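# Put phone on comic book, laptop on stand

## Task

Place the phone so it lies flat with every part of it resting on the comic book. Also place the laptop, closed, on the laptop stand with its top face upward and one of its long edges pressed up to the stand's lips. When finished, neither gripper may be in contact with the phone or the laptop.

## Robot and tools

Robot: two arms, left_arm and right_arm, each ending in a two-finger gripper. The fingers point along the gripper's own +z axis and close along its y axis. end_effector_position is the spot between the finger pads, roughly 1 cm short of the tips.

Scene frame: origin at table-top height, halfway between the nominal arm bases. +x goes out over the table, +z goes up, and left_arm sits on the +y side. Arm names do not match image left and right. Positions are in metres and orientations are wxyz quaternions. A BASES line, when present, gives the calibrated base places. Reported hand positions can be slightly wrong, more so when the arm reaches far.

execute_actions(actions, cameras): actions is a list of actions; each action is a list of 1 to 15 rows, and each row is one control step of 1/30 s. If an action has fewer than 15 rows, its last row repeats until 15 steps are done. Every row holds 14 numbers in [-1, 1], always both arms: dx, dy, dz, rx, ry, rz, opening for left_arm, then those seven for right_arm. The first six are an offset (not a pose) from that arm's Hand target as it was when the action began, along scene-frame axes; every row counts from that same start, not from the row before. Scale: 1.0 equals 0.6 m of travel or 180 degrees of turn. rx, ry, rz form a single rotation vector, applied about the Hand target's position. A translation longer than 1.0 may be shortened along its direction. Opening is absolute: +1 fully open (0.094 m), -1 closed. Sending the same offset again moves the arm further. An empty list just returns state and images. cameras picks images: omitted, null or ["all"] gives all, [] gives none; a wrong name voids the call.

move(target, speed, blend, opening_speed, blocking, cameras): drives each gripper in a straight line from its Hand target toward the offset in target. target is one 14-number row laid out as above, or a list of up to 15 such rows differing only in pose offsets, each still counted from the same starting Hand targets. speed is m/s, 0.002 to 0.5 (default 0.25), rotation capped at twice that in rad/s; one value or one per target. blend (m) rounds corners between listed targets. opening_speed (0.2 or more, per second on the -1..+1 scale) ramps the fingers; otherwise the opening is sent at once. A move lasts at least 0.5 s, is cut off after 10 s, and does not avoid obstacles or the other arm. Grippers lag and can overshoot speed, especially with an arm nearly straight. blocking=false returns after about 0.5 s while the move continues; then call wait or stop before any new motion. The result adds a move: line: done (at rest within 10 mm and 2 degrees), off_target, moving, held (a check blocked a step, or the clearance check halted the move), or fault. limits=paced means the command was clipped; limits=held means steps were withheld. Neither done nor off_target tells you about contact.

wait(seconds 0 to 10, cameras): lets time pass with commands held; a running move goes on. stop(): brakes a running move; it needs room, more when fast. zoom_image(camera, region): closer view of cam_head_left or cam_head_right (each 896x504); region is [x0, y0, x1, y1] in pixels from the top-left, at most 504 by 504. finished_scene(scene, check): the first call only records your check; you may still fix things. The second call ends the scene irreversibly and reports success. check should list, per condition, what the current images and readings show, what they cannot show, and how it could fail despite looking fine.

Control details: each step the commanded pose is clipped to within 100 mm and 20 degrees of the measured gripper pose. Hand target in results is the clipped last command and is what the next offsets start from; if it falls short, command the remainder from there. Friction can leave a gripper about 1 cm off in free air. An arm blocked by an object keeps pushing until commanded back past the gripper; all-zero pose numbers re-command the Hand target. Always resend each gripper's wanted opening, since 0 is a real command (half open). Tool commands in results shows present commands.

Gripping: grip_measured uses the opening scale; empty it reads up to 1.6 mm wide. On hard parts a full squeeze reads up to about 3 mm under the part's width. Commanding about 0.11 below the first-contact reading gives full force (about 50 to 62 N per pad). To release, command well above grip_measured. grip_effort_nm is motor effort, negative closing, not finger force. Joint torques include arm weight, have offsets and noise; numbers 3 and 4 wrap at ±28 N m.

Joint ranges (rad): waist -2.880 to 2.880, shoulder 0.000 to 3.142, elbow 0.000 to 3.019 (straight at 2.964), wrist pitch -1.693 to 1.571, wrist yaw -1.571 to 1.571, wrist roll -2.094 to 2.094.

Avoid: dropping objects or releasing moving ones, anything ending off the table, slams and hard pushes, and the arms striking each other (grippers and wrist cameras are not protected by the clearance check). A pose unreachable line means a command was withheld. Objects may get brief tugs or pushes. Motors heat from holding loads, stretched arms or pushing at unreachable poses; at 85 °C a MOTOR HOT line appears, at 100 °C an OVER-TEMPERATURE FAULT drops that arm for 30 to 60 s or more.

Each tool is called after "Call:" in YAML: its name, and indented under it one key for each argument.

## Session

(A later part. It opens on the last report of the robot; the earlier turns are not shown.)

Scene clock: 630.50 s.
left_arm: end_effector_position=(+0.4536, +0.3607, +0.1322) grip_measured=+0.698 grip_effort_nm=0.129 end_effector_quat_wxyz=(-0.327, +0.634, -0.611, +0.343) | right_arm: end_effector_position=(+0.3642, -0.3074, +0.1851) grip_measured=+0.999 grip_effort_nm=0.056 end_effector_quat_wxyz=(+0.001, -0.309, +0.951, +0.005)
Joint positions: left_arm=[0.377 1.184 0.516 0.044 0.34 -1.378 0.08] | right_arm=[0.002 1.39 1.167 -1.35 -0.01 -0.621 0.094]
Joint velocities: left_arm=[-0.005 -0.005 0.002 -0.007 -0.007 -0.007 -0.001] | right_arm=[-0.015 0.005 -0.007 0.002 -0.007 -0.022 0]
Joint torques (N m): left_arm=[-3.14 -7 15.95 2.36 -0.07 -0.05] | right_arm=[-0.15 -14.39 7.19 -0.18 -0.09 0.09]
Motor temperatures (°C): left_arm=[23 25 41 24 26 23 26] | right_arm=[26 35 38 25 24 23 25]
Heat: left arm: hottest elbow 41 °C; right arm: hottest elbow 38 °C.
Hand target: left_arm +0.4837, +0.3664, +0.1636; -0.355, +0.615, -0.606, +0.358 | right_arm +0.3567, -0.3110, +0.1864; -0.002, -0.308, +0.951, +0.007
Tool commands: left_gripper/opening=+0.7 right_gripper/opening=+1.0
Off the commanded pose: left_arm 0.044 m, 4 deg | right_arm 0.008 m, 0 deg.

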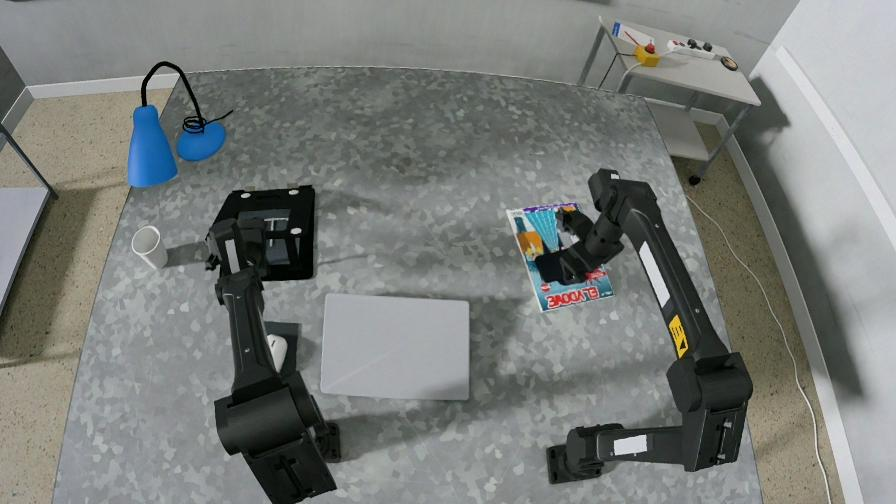

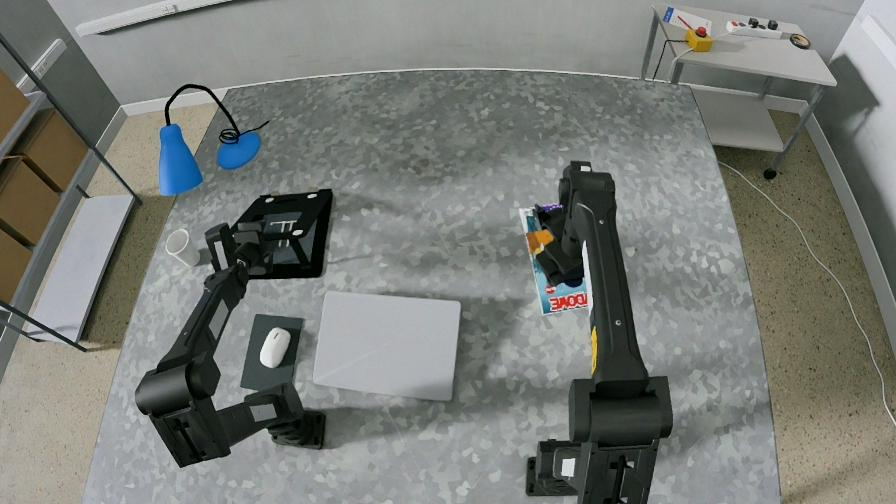

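Call:
move:
  target: [0,0,-0.03,0,0,0,-0.3,0,0,0,0,0,0,1]
  opening_speed: 0.5
  speed: 0.03

Call:
zoom_image:
  camera: "cam_head_left"
  region: [190, 170, 340, 300]

Call:
zoom_image:
  camera: "cam_head_right"
  region: [190, 170, 340, 300]

Scene clock: 635.17 s.
left_arm: end_effector_position=(+0.4624, +0.3643, +0.1258) grip_measured=-0.297 grip_effort_nm=-0.085 end_effector_quat_wxyz=(-0.336, +0.629, -0.609, +0.347) | right_arm: end_effector_position=(+0.3642, -0.3074, +0.1851) grip_measured=+0.999 grip_effort_nm=0.056 end_effector_quat_wxyz=(+0.001, -0.309, +0.951, +0.005)
Joint positions: left_arm=[0.377 1.232 0.516 0.115 0.339 -1.378 0.033] | right_arm=[0.002 1.39 1.167 -1.35 -0.01 -0.621 0.094]
Joint velocities: left_arm=[-0.015 -0.005 0.002 0.007 -0.022 -0.022 0] | right_arm=[0.005 -0.015 -0.002 -0.012 -0.007 0.022 0.001]
Joint torques (N m): left_arm=[-3.25 -7.71 13.45 2.39 -0.08 -0.04] | right_arm=[-0.09 -14.39 7.17 -0.2 -0.1 0.09]
Motor temperatures (°C): left_arm=[23 25 41 24 26 23 26] | right_arm=[26 35 38 25 24 23 25]
Heat: left arm: hottest elbow 41 °C; right arm: hottest elbow 38 °C.
Hand target: left_arm +0.4835, +0.3663, +0.1458; -0.355, +0.615, -0.606, +0.358 | right_arm +0.3567, -0.3110, +0.1864; -0.002, -0.308, +0.951, +0.007
Off the commanded pose: left_arm 0.029 m, 3 deg | right_arm 0.008 m, 0 deg.
move: off_target (left_arm)

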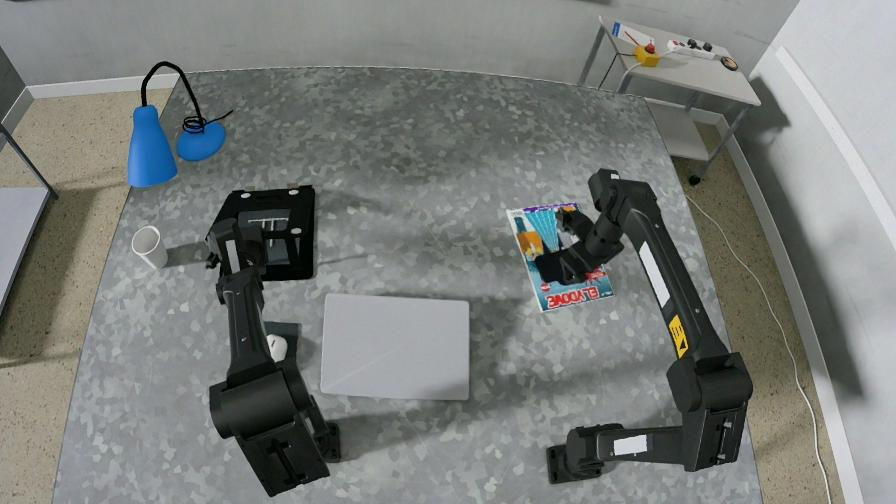

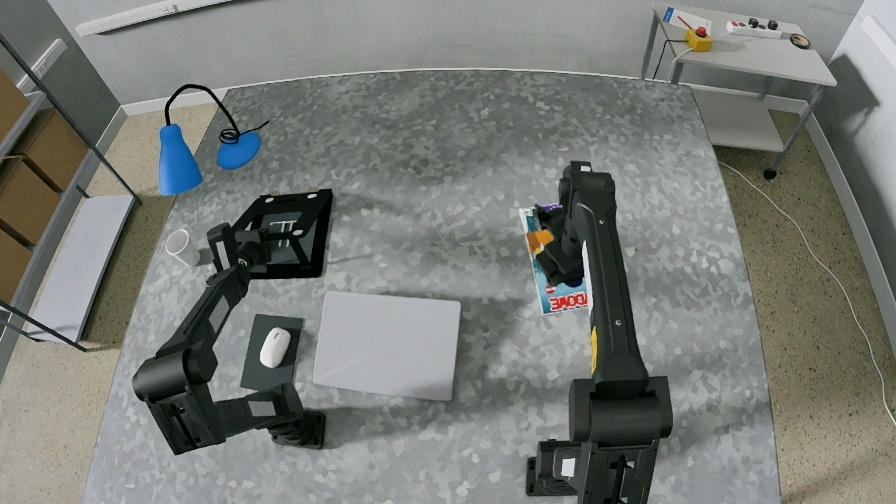

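Scaled by 3.360.

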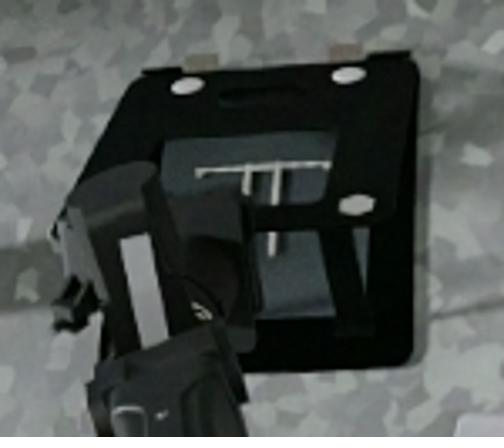

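Scaled by 3.360.

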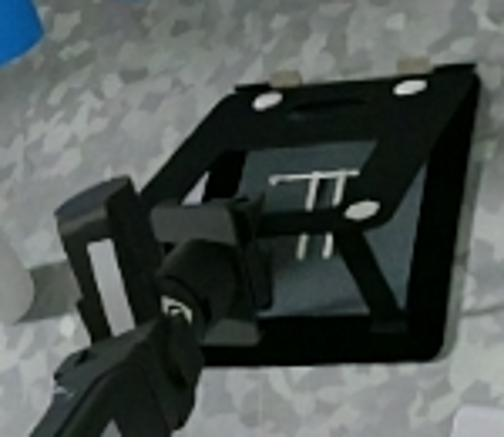

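Close further.

Call:
move:
  target: [0,0,-0.01,0,0,0,-0.9,0,0,0,0,0,0,1]
  opening_speed: 0.4
  speed: 0.03

Scene clock: 639.70 s.
left_arm: end_effector_position=(+0.4677, +0.3659, +0.1272) grip_measured=-0.897 grip_effort_nm=-0.105 end_effector_quat_wxyz=(-0.346, +0.623, -0.606, +0.352) | right_arm: end_effector_position=(+0.3642, -0.3074, +0.1851) grip_measured=+0.999 grip_effort_nm=0.056 end_effector_quat_wxyz=(+0.001, -0.309, +0.951, +0.005)
Joint positions: left_arm=[0.375 1.249 0.516 0.158 0.339 -1.38 0.005] | right_arm=[0.002 1.39 1.167 -1.35 -0.01 -0.621 0.094]
Joint velocities: left_arm=[-0.015 -0.015 -0.002 0.002 -0.051 -0.007 0] | right_arm=[0.015 -0.005 0.012 -0.017 0.051 0.066 0.001]
Joint torques (N m): left_arm=[-2.67 -7.3 12.74 1.85 -0.07 0.02] | right_arm=[-0.03 -14.27 7.17 -0.18 -0.1 0.09]
Motor temperatures (°C): left_arm=[23 25 40 24 26 23 26] | right_arm=[26 35 38 25 24 23 25]
Heat: left arm: hottest elbow 40 °C; right arm: hottest elbow 38 °C.
Hand target: left_arm +0.4834, +0.3663, +0.1399; -0.355, +0.615, -0.606, +0.358 | right_arm +0.3567, -0.3110, +0.1864; -0.002, -0.308, +0.951, +0.007
Off the commanded pose: left_arm 0.020 m, 2 deg | right_arm 0.008 m, 0 deg.
move: off_target (left_arm)

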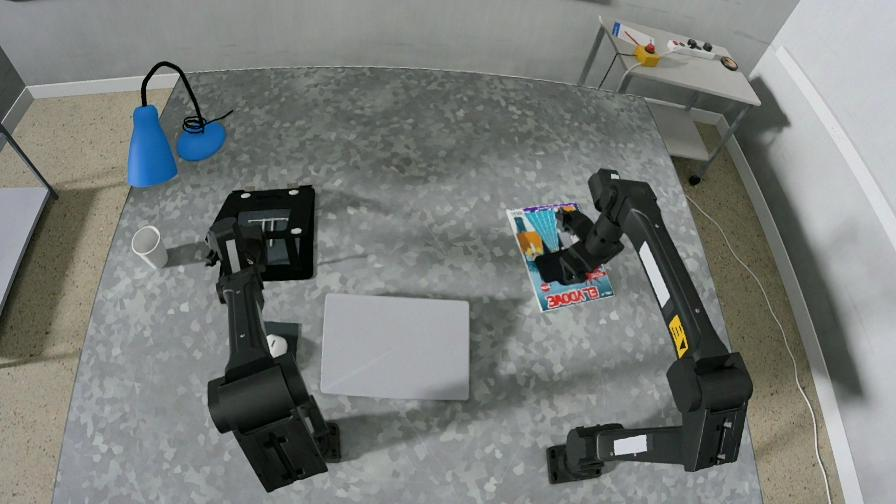

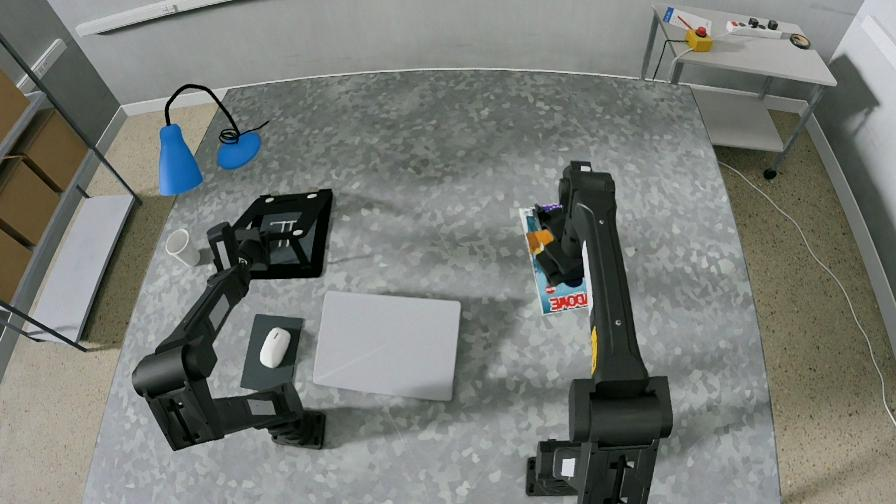

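Call:
move:
  target: [0,0,-0.01,0,0,0,-1,0,0,0,0,0,0,1]
  opening_speed: 0.4
  speed: 0.03

Call:
zoom_image:
  camera: "cam_head_left"
  region: [190, 170, 340, 300]

Call:
zoom_image:
  camera: "cam_head_right"
  region: [190, 170, 340, 300]

Scene clock: 643.17 s.
left_arm: end_effector_position=(+0.4687, +0.3664, +0.1283) grip_measured=-0.949 grip_effort_nm=-1.004 end_effector_quat_wxyz=(-0.347, +0.625, -0.602, +0.355) | right_arm: end_effector_position=(+0.3642, -0.3074, +0.1851) grip_measured=+0.999 grip_effort_nm=0.056 end_effector_quat_wxyz=(+0.001, -0.309, +0.951, +0.005)
Joint positions: left_arm=[0.375 1.25 0.516 0.166 0.339 -1.392 0.002] | right_arm=[0.002 1.39 1.167 -1.35 -0.01 -0.621 0.094]
Joint velocities: left_arm=[-0.005 -0.005 -0.002 -0.017 -0.007 -0.081 0] | right_arm=[-0.015 -0.015 -0.022 -0.012 0.051 0.066 0]
Joint torques (N m): left_arm=[-2.32 -7.06 11.85 2.3 -0.14 0.14] | right_arm=[-0.15 -14.39 7.17 -0.2 -0.09 0.09]
Motor temperatures (°C): left_arm=[23 25 40 24 26 23 26] | right_arm=[26 35 38 25 24 23 25]
Heat: left arm: hottest elbow 40 °C; right arm: hottest elbow 38 °C.
Hand target: left_arm +0.4834, +0.3663, +0.1339; -0.355, +0.615, -0.606, +0.358 | right_arm +0.3567, -0.3110, +0.1864; -0.002, -0.308, +0.951, +0.007
Off the commanded pose: left_arm 0.016 m, 2 deg | right_arm 0.008 m, 0 deg.
move: off_target (left_arm)

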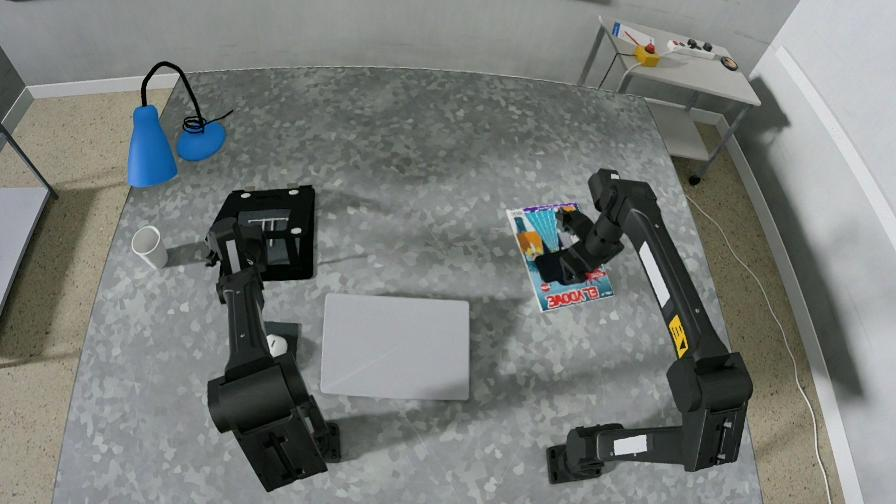

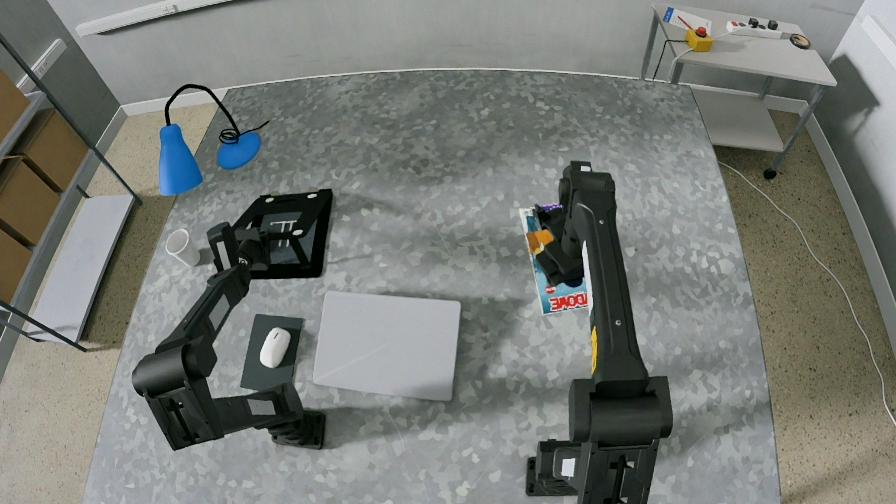

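Scaled by 3.360.

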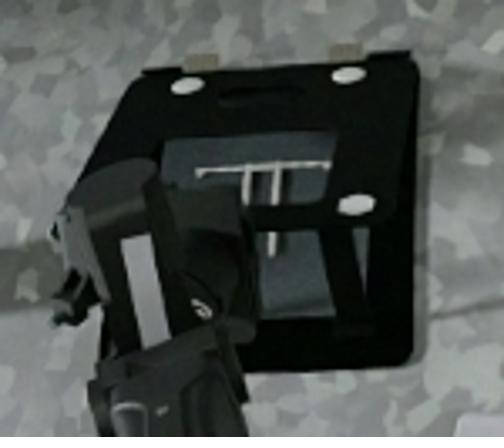

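Scaled by 3.360.

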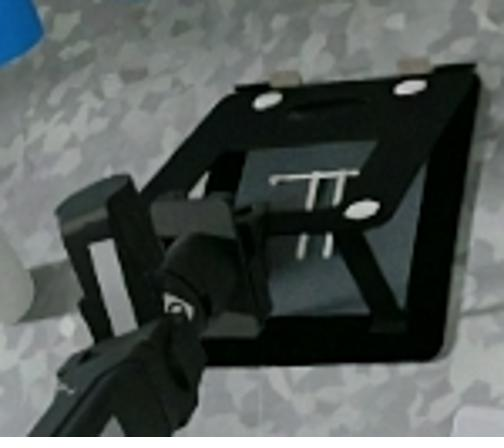

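Call:
move:
  target: [0,-0.08,0,0,0,0,-1,0,0,0,0,0,0,1]
  speed: 0.05

Call:
zoom_image:
  camera: "cam_head_left"
  region: [190, 170, 340, 300]

Scene clock: 650.10 s.
left_arm: end_effector_position=(+0.4817, +0.3360, +0.1291) grip_measured=-0.949 grip_effort_nm=-1.009 end_effector_quat_wxyz=(-0.352, +0.637, -0.591, +0.348) | right_arm: end_effector_position=(+0.3642, -0.3074, +0.1851) grip_measured=+0.999 grip_effort_nm=0.056 end_effector_quat_wxyz=(+0.001, -0.309, +0.951, +0.005)
Joint positions: left_arm=[0.254 1.25 0.516 0.186 0.207 -1.479 0.002] | right_arm=[0.002 1.39 1.167 -1.35 -0.01 -0.621 0.094]
Joint velocities: left_arm=[-0.024 0.005 0.012 0.017 -0.022 0.022 0] | right_arm=[-0.005 -0.005 -0.007 0.012 -0.007 -0.051 -0.002]
Joint torques (N m): left_arm=[-4.37 -9.82 8.21 2.47 0.3 0.25] | right_arm=[-0.15 -14.39 7.19 -0.21 -0.1 0.09]
Motor temperatures (°C): left_arm=[23 25 39 24 26 23 27] | right_arm=[26 35 38 25 24 23 25]
Heat: left arm: hottest elbow 39 °C; right arm: hottest elbow 38 °C.
Hand target: left_arm +0.4827, +0.3185, +0.1338; -0.355, +0.615, -0.606, +0.359 | right_arm +0.3567, -0.3110, +0.1864; -0.002, -0.308, +0.951, +0.007
Off the commanded pose: left_arm 0.018 m, 3 deg | right_arm 0.008 m, 0 deg.
move: off_target (left_arm)

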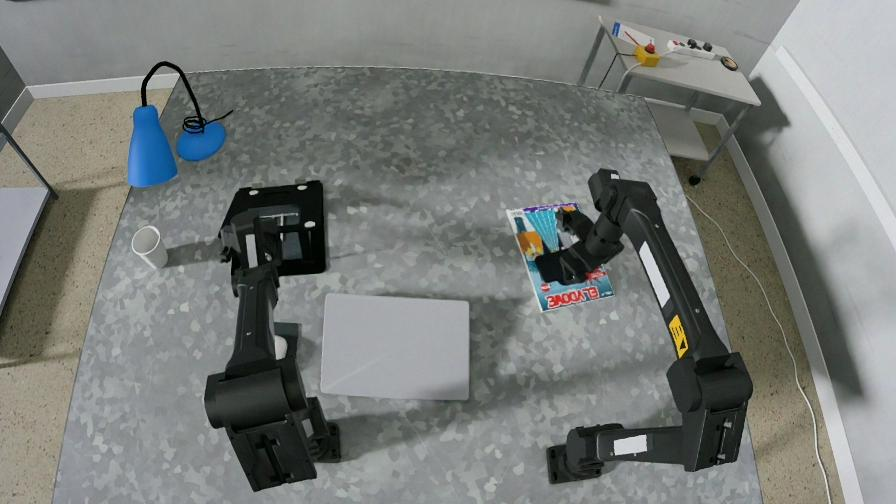

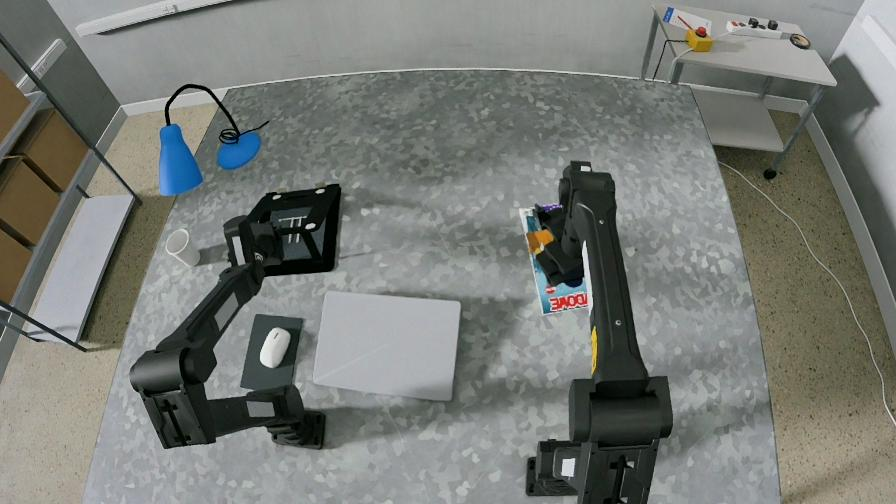

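Scaled by 3.360.

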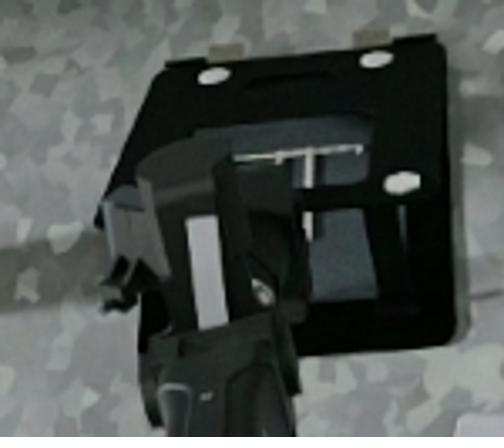

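Call:
move:
  target: [-0.03,-0.15,0,0,0,0,-1,0,0,0,0,0,0,1]
  speed: 0.05

Call:
zoom_image:
  camera: "cam_head_left"
  region: [220, 160, 400, 300]

Scene clock: 655.20 s.
left_arm: end_effector_position=(+0.4667, +0.2438, +0.1291) grip_measured=-0.949 grip_effort_nm=-1.004 end_effector_quat_wxyz=(-0.353, +0.636, -0.590, +0.351) | right_arm: end_effector_position=(+0.3642, -0.3074, +0.1851) grip_measured=+0.999 grip_effort_nm=0.056 end_effector_quat_wxyz=(+0.001, -0.309, +0.951, +0.005)
Joint positions: left_arm=[-0.044 1.165 0.444 0.192 -0.047 -1.634 0.002] | right_arm=[0.002 1.39 1.167 -1.35 -0.01 -0.621 0.094]
Joint velocities: left_arm=[0.005 -0.005 -0.012 0.002 -0.051 -0.037 0.001] | right_arm=[-0.024 0.005 -0.002 -0.017 -0.066 -0.095 0]
Joint torques (N m): left_arm=[-3.9 -9.64 8.76 1.95 0.11 0.29] | right_arm=[-0.15 -14.33 7.19 -0.21 -0.09 0.09]
Motor temperatures (°C): left_arm=[23 25 39 24 26 24 27] | right_arm=[26 35 38 25 24 23 25]
Heat: left arm: hottest elbow 39 °C; right arm: hottest elbow 38 °C.
Hand target: left_arm +0.4636, +0.2290, +0.1335; -0.355, +0.615, -0.605, +0.359 | right_arm +0.3567, -0.3110, +0.1864; -0.002, -0.308, +0.951, +0.007
Off the commanded pose: left_arm 0.016 m, 3 deg | right_arm 0.008 m, 0 deg.
move: off_target (left_arm)

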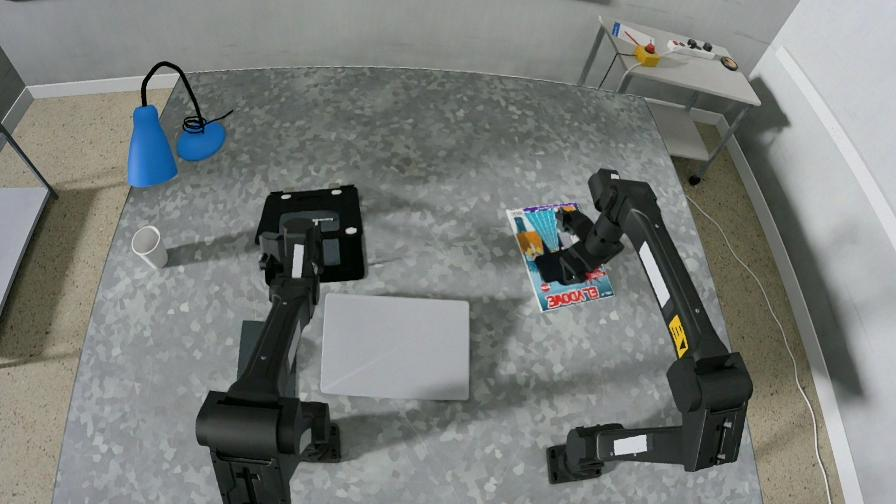

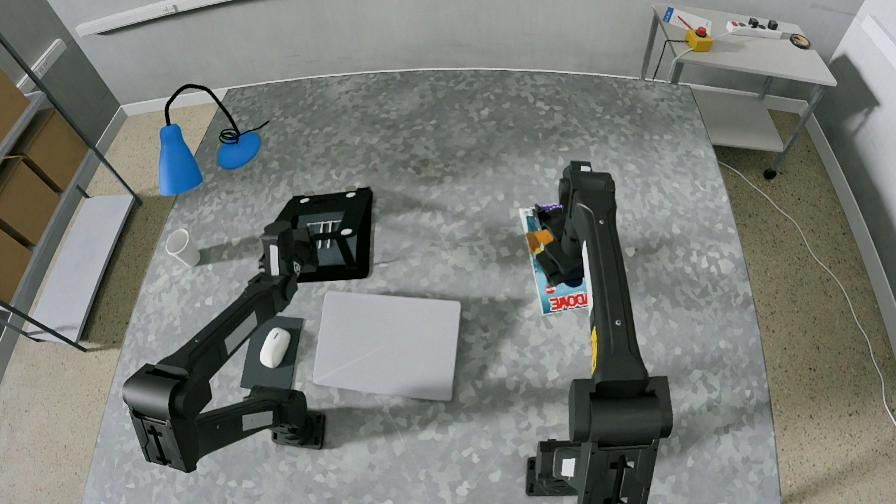

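Scaled by 2.800.

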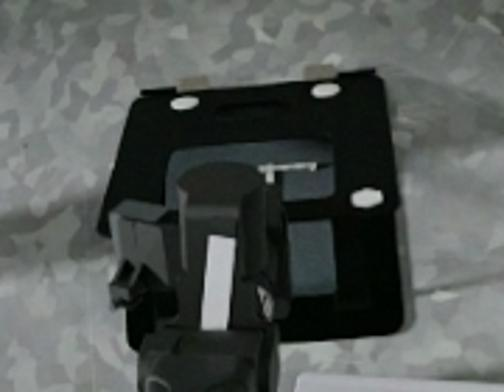

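Call:
move:
  target: [0.03,-0.307,0,0,0,-0.02,-1,0,0,0,0,0,0,1]
  speed: 0.05

Call:
zoom_image:
  camera: "cam_head_left"
  region: [260, 150, 460, 310]

Scene clock: 665.40 s.
left_arm: end_effector_position=(+0.4702, +0.0728, +0.1285) grip_measured=-0.949 grip_effort_nm=-1.009 end_effector_quat_wxyz=(-0.350, +0.618, -0.599, +0.370) | right_arm: end_effector_position=(+0.3642, -0.3074, +0.1851) grip_measured=+0.999 grip_effort_nm=0.056 end_effector_quat_wxyz=(+0.001, -0.309, +0.951, +0.005)
Joint positions: left_arm=[-0.557 1.319 0.558 0.197 -0.447 -1.88 0.002] | right_arm=[0.002 1.39 1.167 -1.35 -0.01 -0.621 0.094]
Joint velocities: left_arm=[0.005 -0.005 -0.007 -0.002 -0.066 -0.125 0.001] | right_arm=[-0.005 0.015 -0.002 -0.007 0.081 0.081 0]
Joint torques (N m): left_arm=[-4.6 -6.36 13.64 0.8 0.31 0.4] | right_arm=[-0.03 -14.39 7.19 -0.2 -0.1 0.09]
Motor temperatures (°C): left_arm=[23 25 38 24 27 24 27] | right_arm=[26 35 38 25 24 23 25]
Heat: left arm: hottest elbow 38 °C; right arm: hottest elbow 38 °C.
Hand target: left_arm +0.4794, +0.0450, +0.1323; -0.343, +0.596, -0.624, +0.372 | right_arm +0.3567, -0.3110, +0.1864; -0.002, -0.308, +0.951, +0.007
Off the commanded pose: left_arm 0.031 m, 4 deg | right_arm 0.008 m, 0 deg.
move: off_target (left_arm)

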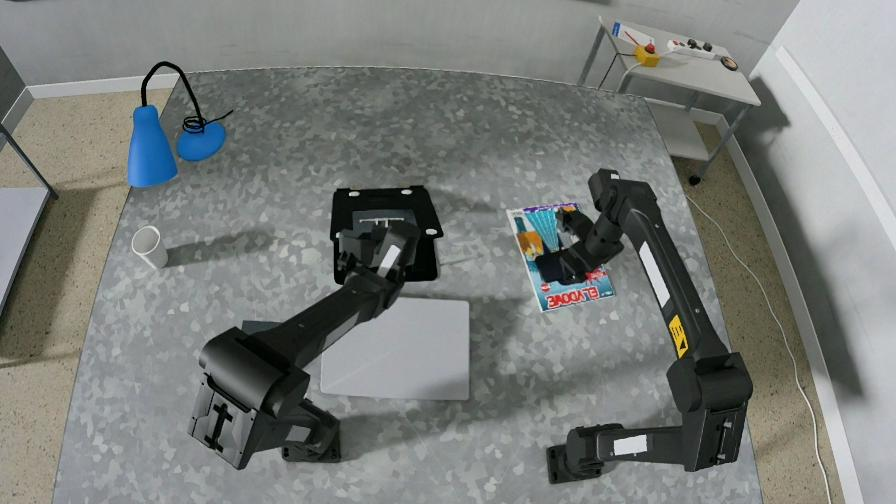

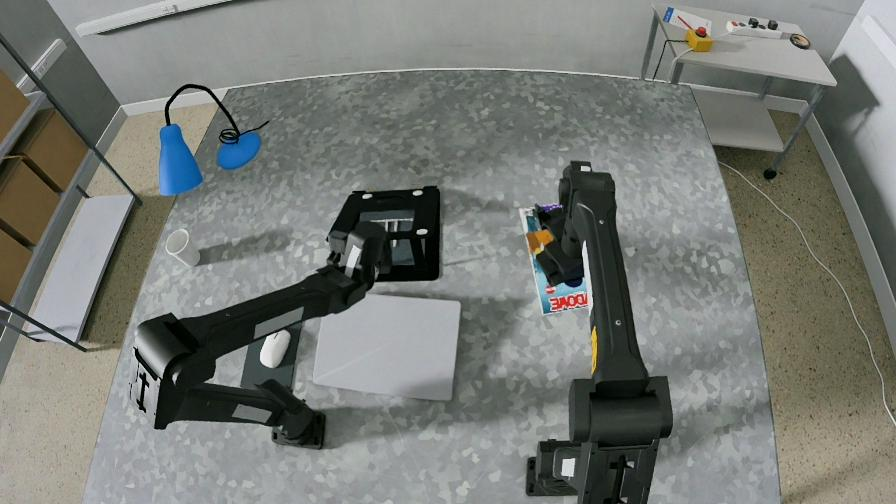

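Scaled by 2.520.

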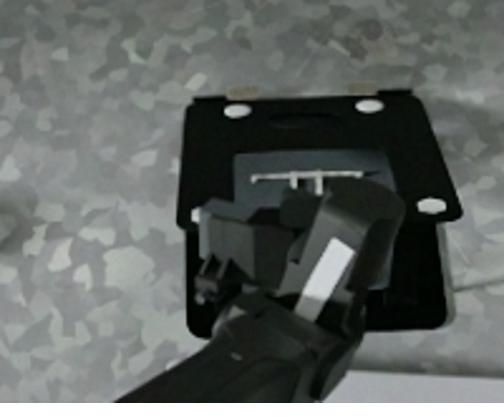

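Call:
move:
  target: [-0.012,0.04,0,0,0,0,-1,0,0,0,0,0,0,1]
  speed: 0.04
  cameras: []

Call:
move:
  target: [0,0,0,0,0,0,0.3,0,0,0,0,0,0,1]
  opening_speed: 0.5

Call:
zoom_image:
  camera: "cam_head_left"
  region: [260, 150, 460, 310]

Call:
zoom_image:
  camera: "cam_head_right"
  region: [260, 150, 460, 310]

Scene clock: 670.80 s.
left_arm: end_effector_position=(+0.4710, +0.0710, +0.1290) grip_measured=-0.949 grip_effort_nm=-1.009 end_effector_quat_wxyz=(-0.340, +0.611, -0.608, +0.375) | right_arm: end_effector_position=(+0.3642, -0.3074, +0.1851) grip_measured=+0.999 grip_effort_nm=0.061 end_effector_quat_wxyz=(+0.001, -0.309, +0.951, +0.005)
Joint positions: left_arm=[-0.546 1.314 0.558 0.197 -0.408 -1.866 0.002] | right_arm=[0.002 1.39 1.167 -1.35 -0.01 -0.621 0.094]
Joint velocities: left_arm=[0.015 0.005 0.007 0.002 -0.081 -0.007 0.001] | right_arm=[-0.005 0.015 -0.017 -0.007 0.037 0.007 0]
Joint torques (N m): left_arm=[-1.14 -10.17 9.98 1.2 0.46 0.49] | right_arm=[-0.21 -14.39 7.17 -0.21 -0.09 0.09]
Motor temperatures (°C): left_arm=[23 25 39 24 27 24 28] | right_arm=[26 35 38 25 24 23 25]
Heat: left arm: hottest elbow 39 °C; right arm: hottest elbow 38 °C.
Hand target: left_arm +0.4725, +0.0691, +0.1327; -0.343, +0.596, -0.624, +0.371 | right_arm +0.3567, -0.3110, +0.1864; -0.002, -0.308, +0.951, +0.007
Off the commanded pose: left_arm 0.004 m, 3 deg | right_arm 0.008 m, 0 deg.
move: off_target (left_arm)
No camera images: "cameras" was empty.

Scene clock: 673.73 s.
left_arm: end_effector_position=(+0.4703, +0.0688, +0.1278) grip_measured=+0.297 grip_effort_nm=0.129 end_effector_quat_wxyz=(-0.341, +0.599, -0.623, +0.371) | right_arm: end_effector_position=(+0.3642, -0.3074, +0.1851) grip_measured=+0.999 grip_effort_nm=0.056 end_effector_quat_wxyz=(+0.001, -0.309, +0.951, +0.005)
Joint positions: left_arm=[-0.546 1.314 0.558 0.193 -0.393 -1.83 0.061] | right_arm=[0.002 1.39 1.167 -1.35 -0.01 -0.621 0.094]
Joint velocities: left_arm=[-0.005 -0.015 -0.002 0.007 0.007 -0.037 0] | right_arm=[-0.015 0.005 -0.017 0.002 -0.022 0.051 -0.001]
Joint torques (N m): left_arm=[-1.26 -10.7 9.7 1.48 -0.05 0.13] | right_arm=[-0.21 -14.27 7.16 -0.2 -0.09 0.09]
Motor temperatures (°C): left_arm=[23 25 39 24 27 24 27] | right_arm=[26 35 38 25 24 23 25]
Heat: left arm: hottest elbow 39 °C; right arm: hottest elbow 38 °C.
Hand target: left_arm +0.4724, +0.0690, +0.1327; -0.343, +0.596, -0.624, +0.372 | right_arm +0.3567, -0.3110, +0.1864; -0.002, -0.308, +0.951, +0.007
Off the commanded pose: left_arm 0.005 m, 0 deg | right_arm 0.008 m, 0 deg.
move: done

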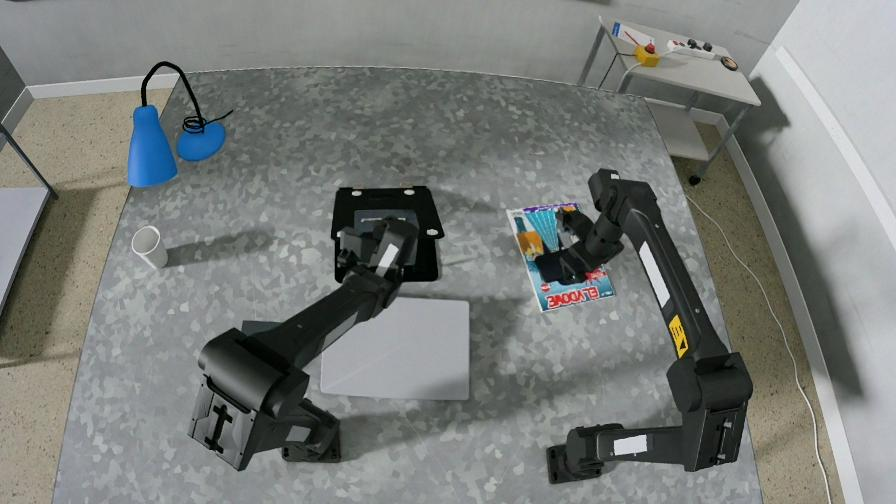

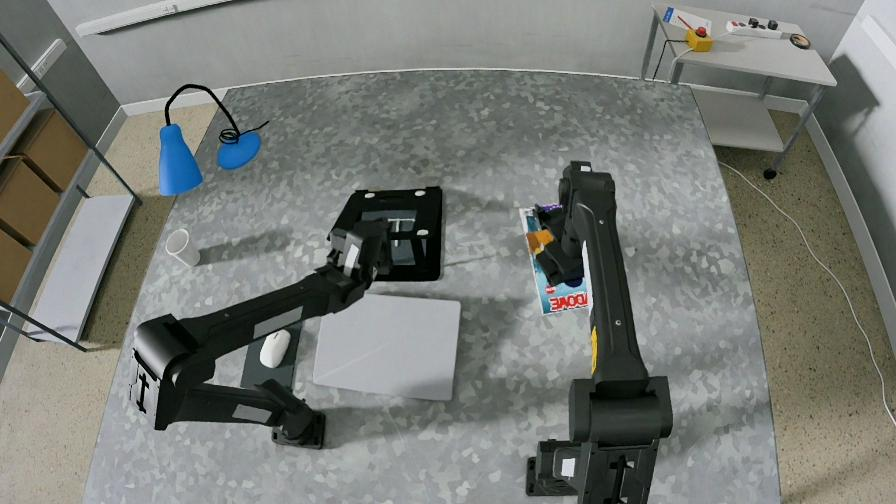

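Scaled by 2.520.

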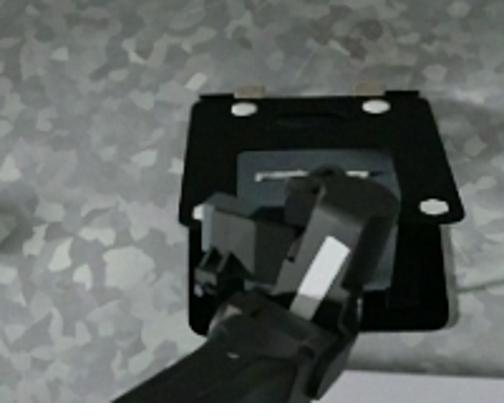

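Scaled by 2.520.

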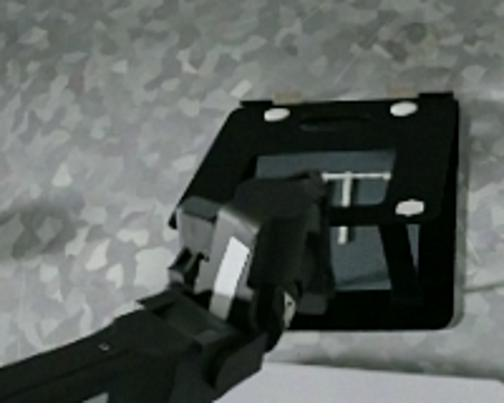

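Call:
move:
  target: [-0.13,0,0.07,0,0,0,0.5,0,0,0,0,0,0,1]
  speed: 0.08
  opening_speed: 0.5

Call:
zoom_image:
  camera: "cam_head_left"
  region: [260, 150, 460, 310]

Scene clock: 678.03 s.
left_arm: end_effector_position=(+0.4019, +0.0714, +0.1764) grip_measured=+0.498 grip_effort_nm=0.129 end_effector_quat_wxyz=(-0.346, +0.597, -0.621, +0.371) | right_arm: end_effector_position=(+0.3642, -0.3074, +0.1851) grip_measured=+0.999 grip_effort_nm=0.056 end_effector_quat_wxyz=(+0.001, -0.309, +0.951, +0.005)
Joint positions: left_arm=[-0.666 1.011 0.501 -0.077 -0.503 -1.896 0.07] | right_arm=[0.002 1.39 1.167 -1.35 -0.01 -0.621 0.094]
Joint velocities: left_arm=[-0.005 -0.005 0.007 0.002 0.007 0.007 0] | right_arm=[0.005 -0.005 -0.002 -0.022 0.007 -0.051 0]
Joint torques (N m): left_arm=[-2.78 -7.71 9.58 1.2 -0.41 0] | right_arm=[-0.15 -14.33 7.17 -0.18 -0.09 0.09]
Motor temperatures (°C): left_arm=[23 25 38 24 27 24 27] | right_arm=[26 35 38 25 24 23 25]
Heat: left arm: hottest elbow 38 °C; right arm: hottest elbow 38 °C.
Hand target: left_arm +0.3953, +0.0694, +0.1749; -0.343, +0.596, -0.624, +0.372 | right_arm +0.3567, -0.3110, +0.1864; -0.002, -0.308, +0.951, +0.007
Off the commanded pose: left_arm 0.008 m, 0 deg | right_arm 0.008 m, 0 deg.
move: done

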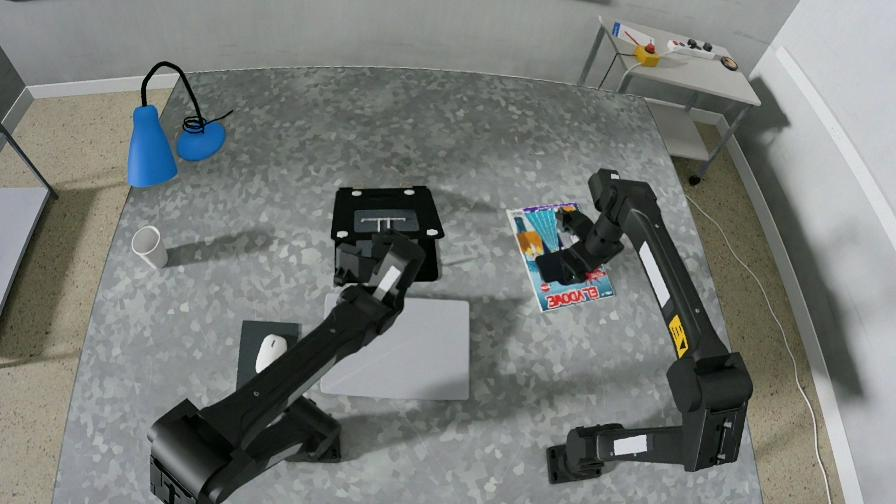

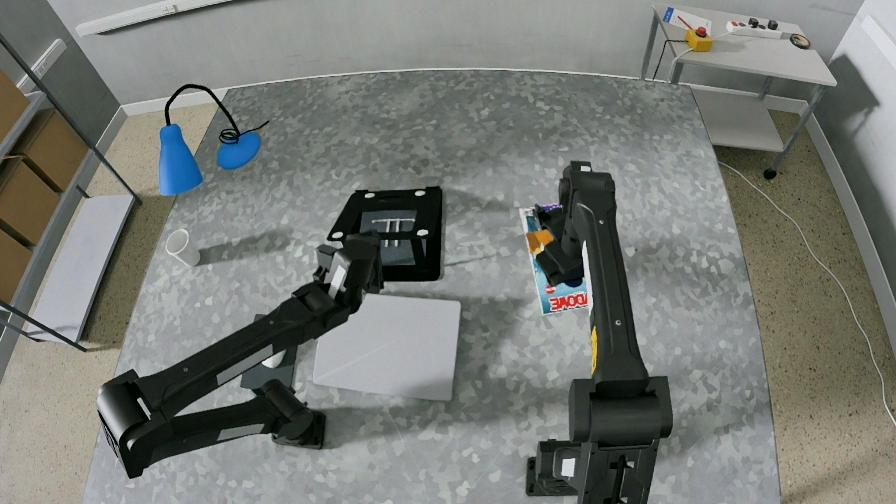

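Scaled by 2.520.

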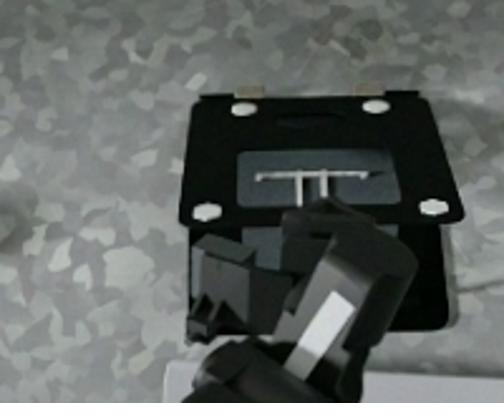

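Call:
move:
  target:
    - [-0.083,0,0.167,0,0,0,0.5,0,0,0,0,0,0,1]
    - [-0.208,0.483,0.142,0.26,0.26,-0.45,0.5,0,0,0,0,0,0,1]
  speed: 0.2
  blend: 0.03

Call:
zoom_image:
  camera: "cam_head_left"
  region: [300, 270, 490, 420]

Call:
zoom_image:
  camera: "cam_head_right"
  region: [300, 270, 490, 420]

Call:
zoom_image:
  camera: "cam_head_left"
  region: [430, 370, 490, 420]

Scene clock: 719.30 s.
left_arm: end_effector_position=(+0.2621, +0.3493, +0.2386) grip_measured=+0.498 grip_effort_nm=0.125 end_effector_quat_wxyz=(-0.052, +0.010, +0.999, -0.005) | right_arm: end_effector_position=(+0.3642, -0.3074, +0.1851) grip_measured=+0.999 grip_effort_nm=0.056 end_effector_quat_wxyz=(+0.001, -0.309, +0.951, +0.005)
Joint positions: left_arm=[0.386 1.059 1.031 -1.642 -0.033 0.433 0.07] | right_arm=[0.002 1.39 1.167 -1.35 -0.01 -0.621 0.094]
Joint velocities: left_arm=[-0.005 -0.015 -0.012 0.022 0.007 -0.066 0] | right_arm=[0.015 -0.015 -0.002 -0.007 -0.095 -0.022 -0.001]
Joint torques (N m): left_arm=[0.15 -6.59 16.76 -0.25 -0.14 0.1] | right_arm=[-0.15 -14.33 7.17 -0.17 -0.1 0.09]
Motor temperatures (°C): left_arm=[23 25 37 24 27 23 27] | right_arm=[26 35 38 25 24 23 25]
Heat: left arm: hottest elbow 37 °C; right arm: hottest elbow 38 °C.
Hand target: left_arm +0.2758, +0.3604, +0.2622; -0.031, +0.007, +0.999, +0.005 | right_arm +0.3567, -0.3110, +0.1864; -0.002, -0.308, +0.951, +0.007
Off the commanded pose: left_arm 0.025 m, 3 deg | right_arm 0.008 m, 0 deg.
move: off_target (left_arm)

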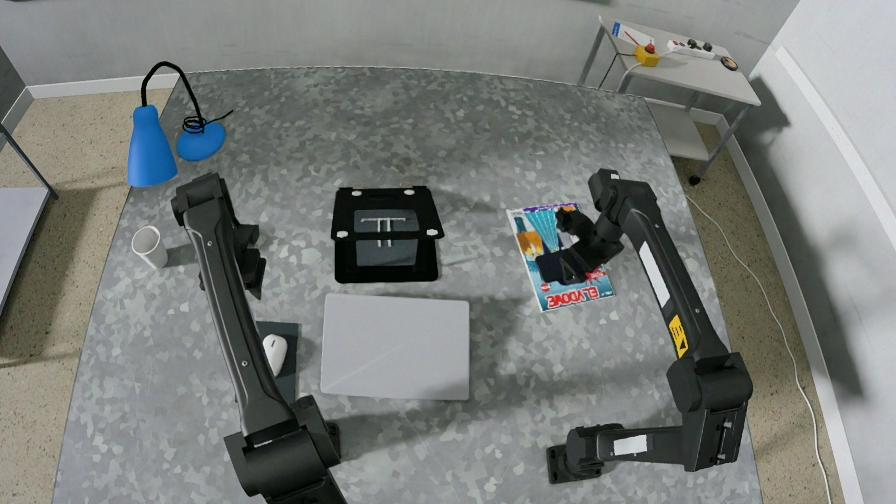

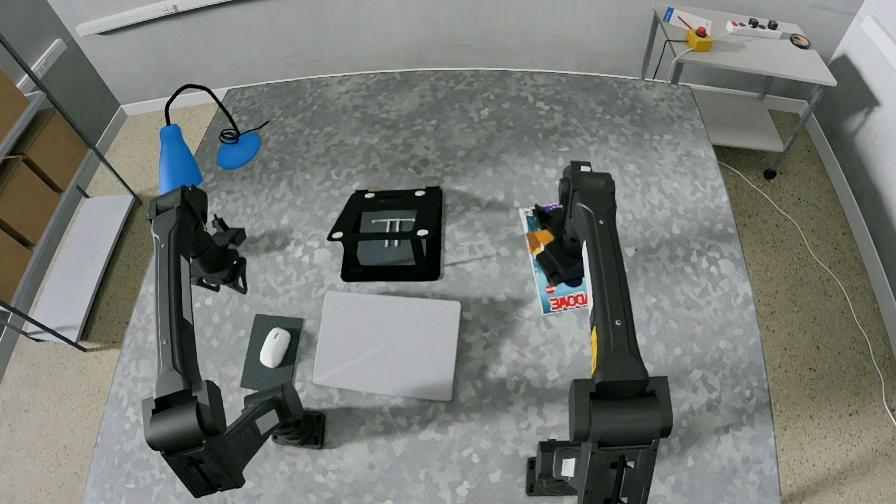

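Scaled by 2.653.

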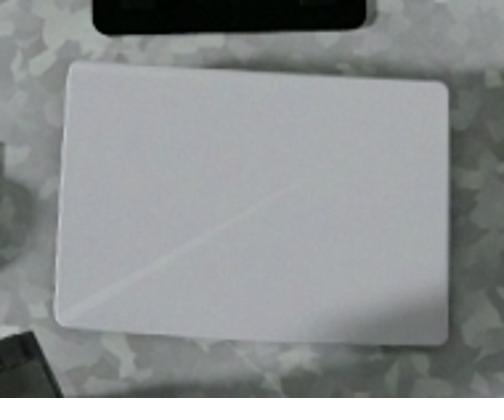

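Scaled by 2.653.

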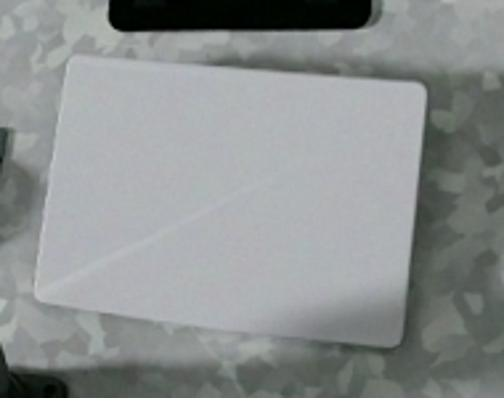

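Scaled by 8.400.

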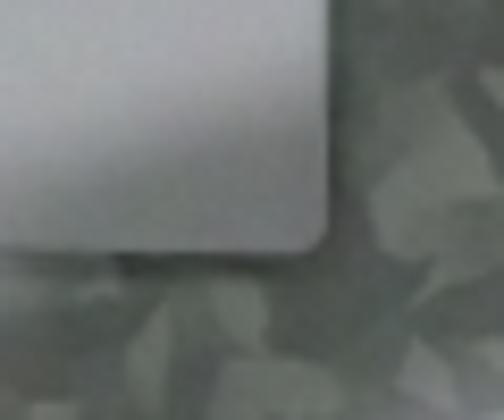

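Call:
zoom_image:
  camera: "cam_head_right"
  region: [180, 200, 260, 300]

Call:
zoom_image:
  camera: "cam_head_left"
  region: [530, 190, 640, 300]

Scaled by 5.040.

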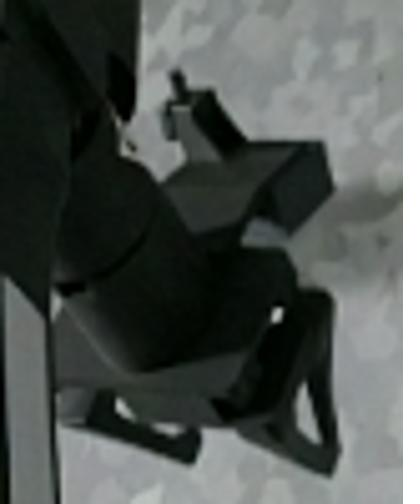

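Scaled by 4.582.

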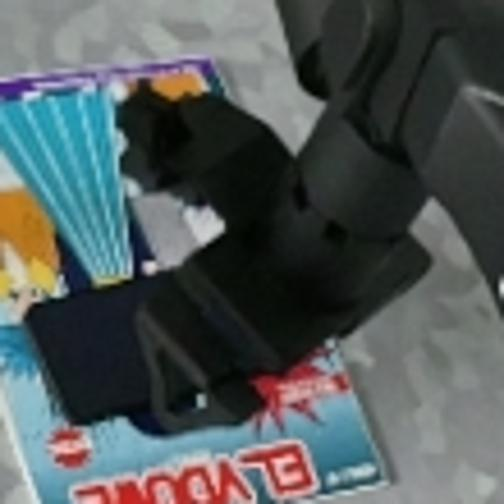

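Call:
move:
  target: [-0.027,-0.05,-0.187,-0.0437,-0.0437,-0.4986,1,-0.162,0.152,-0.05,0.0514,-0.0263,0.3003,1]
  speed: 0.25

Scene clock: 761.03 s.
left_arm: end_effector_position=(+0.2599, +0.3264, +0.1531) grip_measured=+0.998 grip_effort_nm=0.125 end_effector_quat_wxyz=(+0.041, +0.713, +0.699, -0.039) | right_arm: end_effector_position=(+0.2635, -0.2220, +0.1567) grip_measured=+0.999 grip_effort_nm=0.056 end_effector_quat_wxyz=(-0.050, +0.698, -0.711, -0.070)
Joint positions: left_arm=[0.4 1.022 0.78 -1.376 0.103 2.02 0.094] | right_arm=[0.197 1.165 0.886 -1.283 -0.173 -1.349 0.094]
Joint velocities: left_arm=[0.005 0.005 -0.022 0.007 0.007 -0.037 -0.001] | right_arm=[-0.005 -0.015 -0.007 -0.007 0.022 0.007 0]
Joint torques (N m): left_arm=[-0.26 -6.36 8.98 0.5 0.26 0.1] | right_arm=[1.49 -10.11 6.98 0.49 -0.23 0.05]
Motor temperatures (°C): left_arm=[23 25 43 24 26 23 27] | right_arm=[26 35 38 25 24 23 25]
Heat: left arm: hottest elbow 43 °C; right arm: hottest elbow 38 °C.
Hand target: left_arm +0.2583, +0.3291, +0.1503; +0.044, +0.710, +0.701, -0.037 | right_arm +0.2596, -0.2185, +0.1566; -0.057, +0.705, -0.704, -0.067
Off the commanded pose: left_arm 0.005 m, 1 deg | right_arm 0.005 m, 1 deg.
move: done

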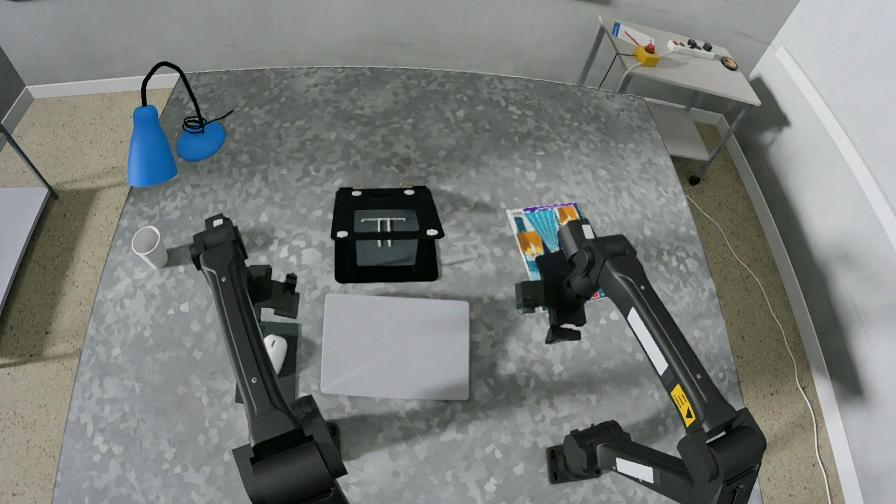

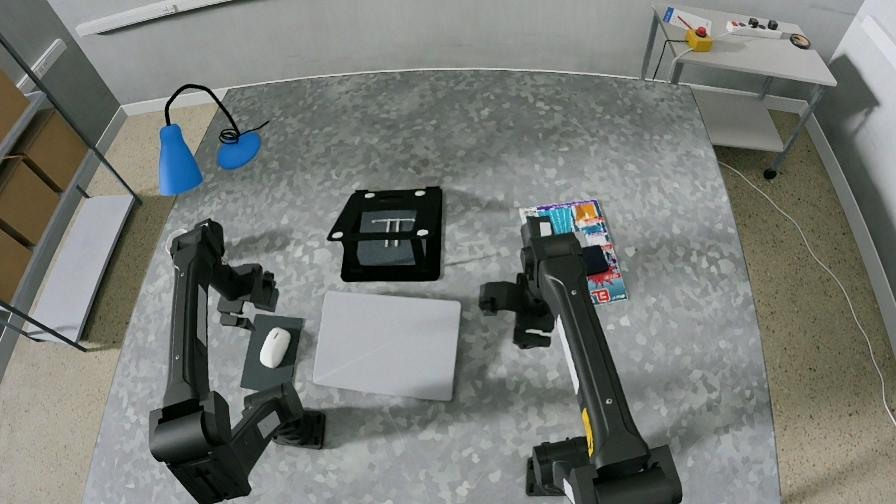

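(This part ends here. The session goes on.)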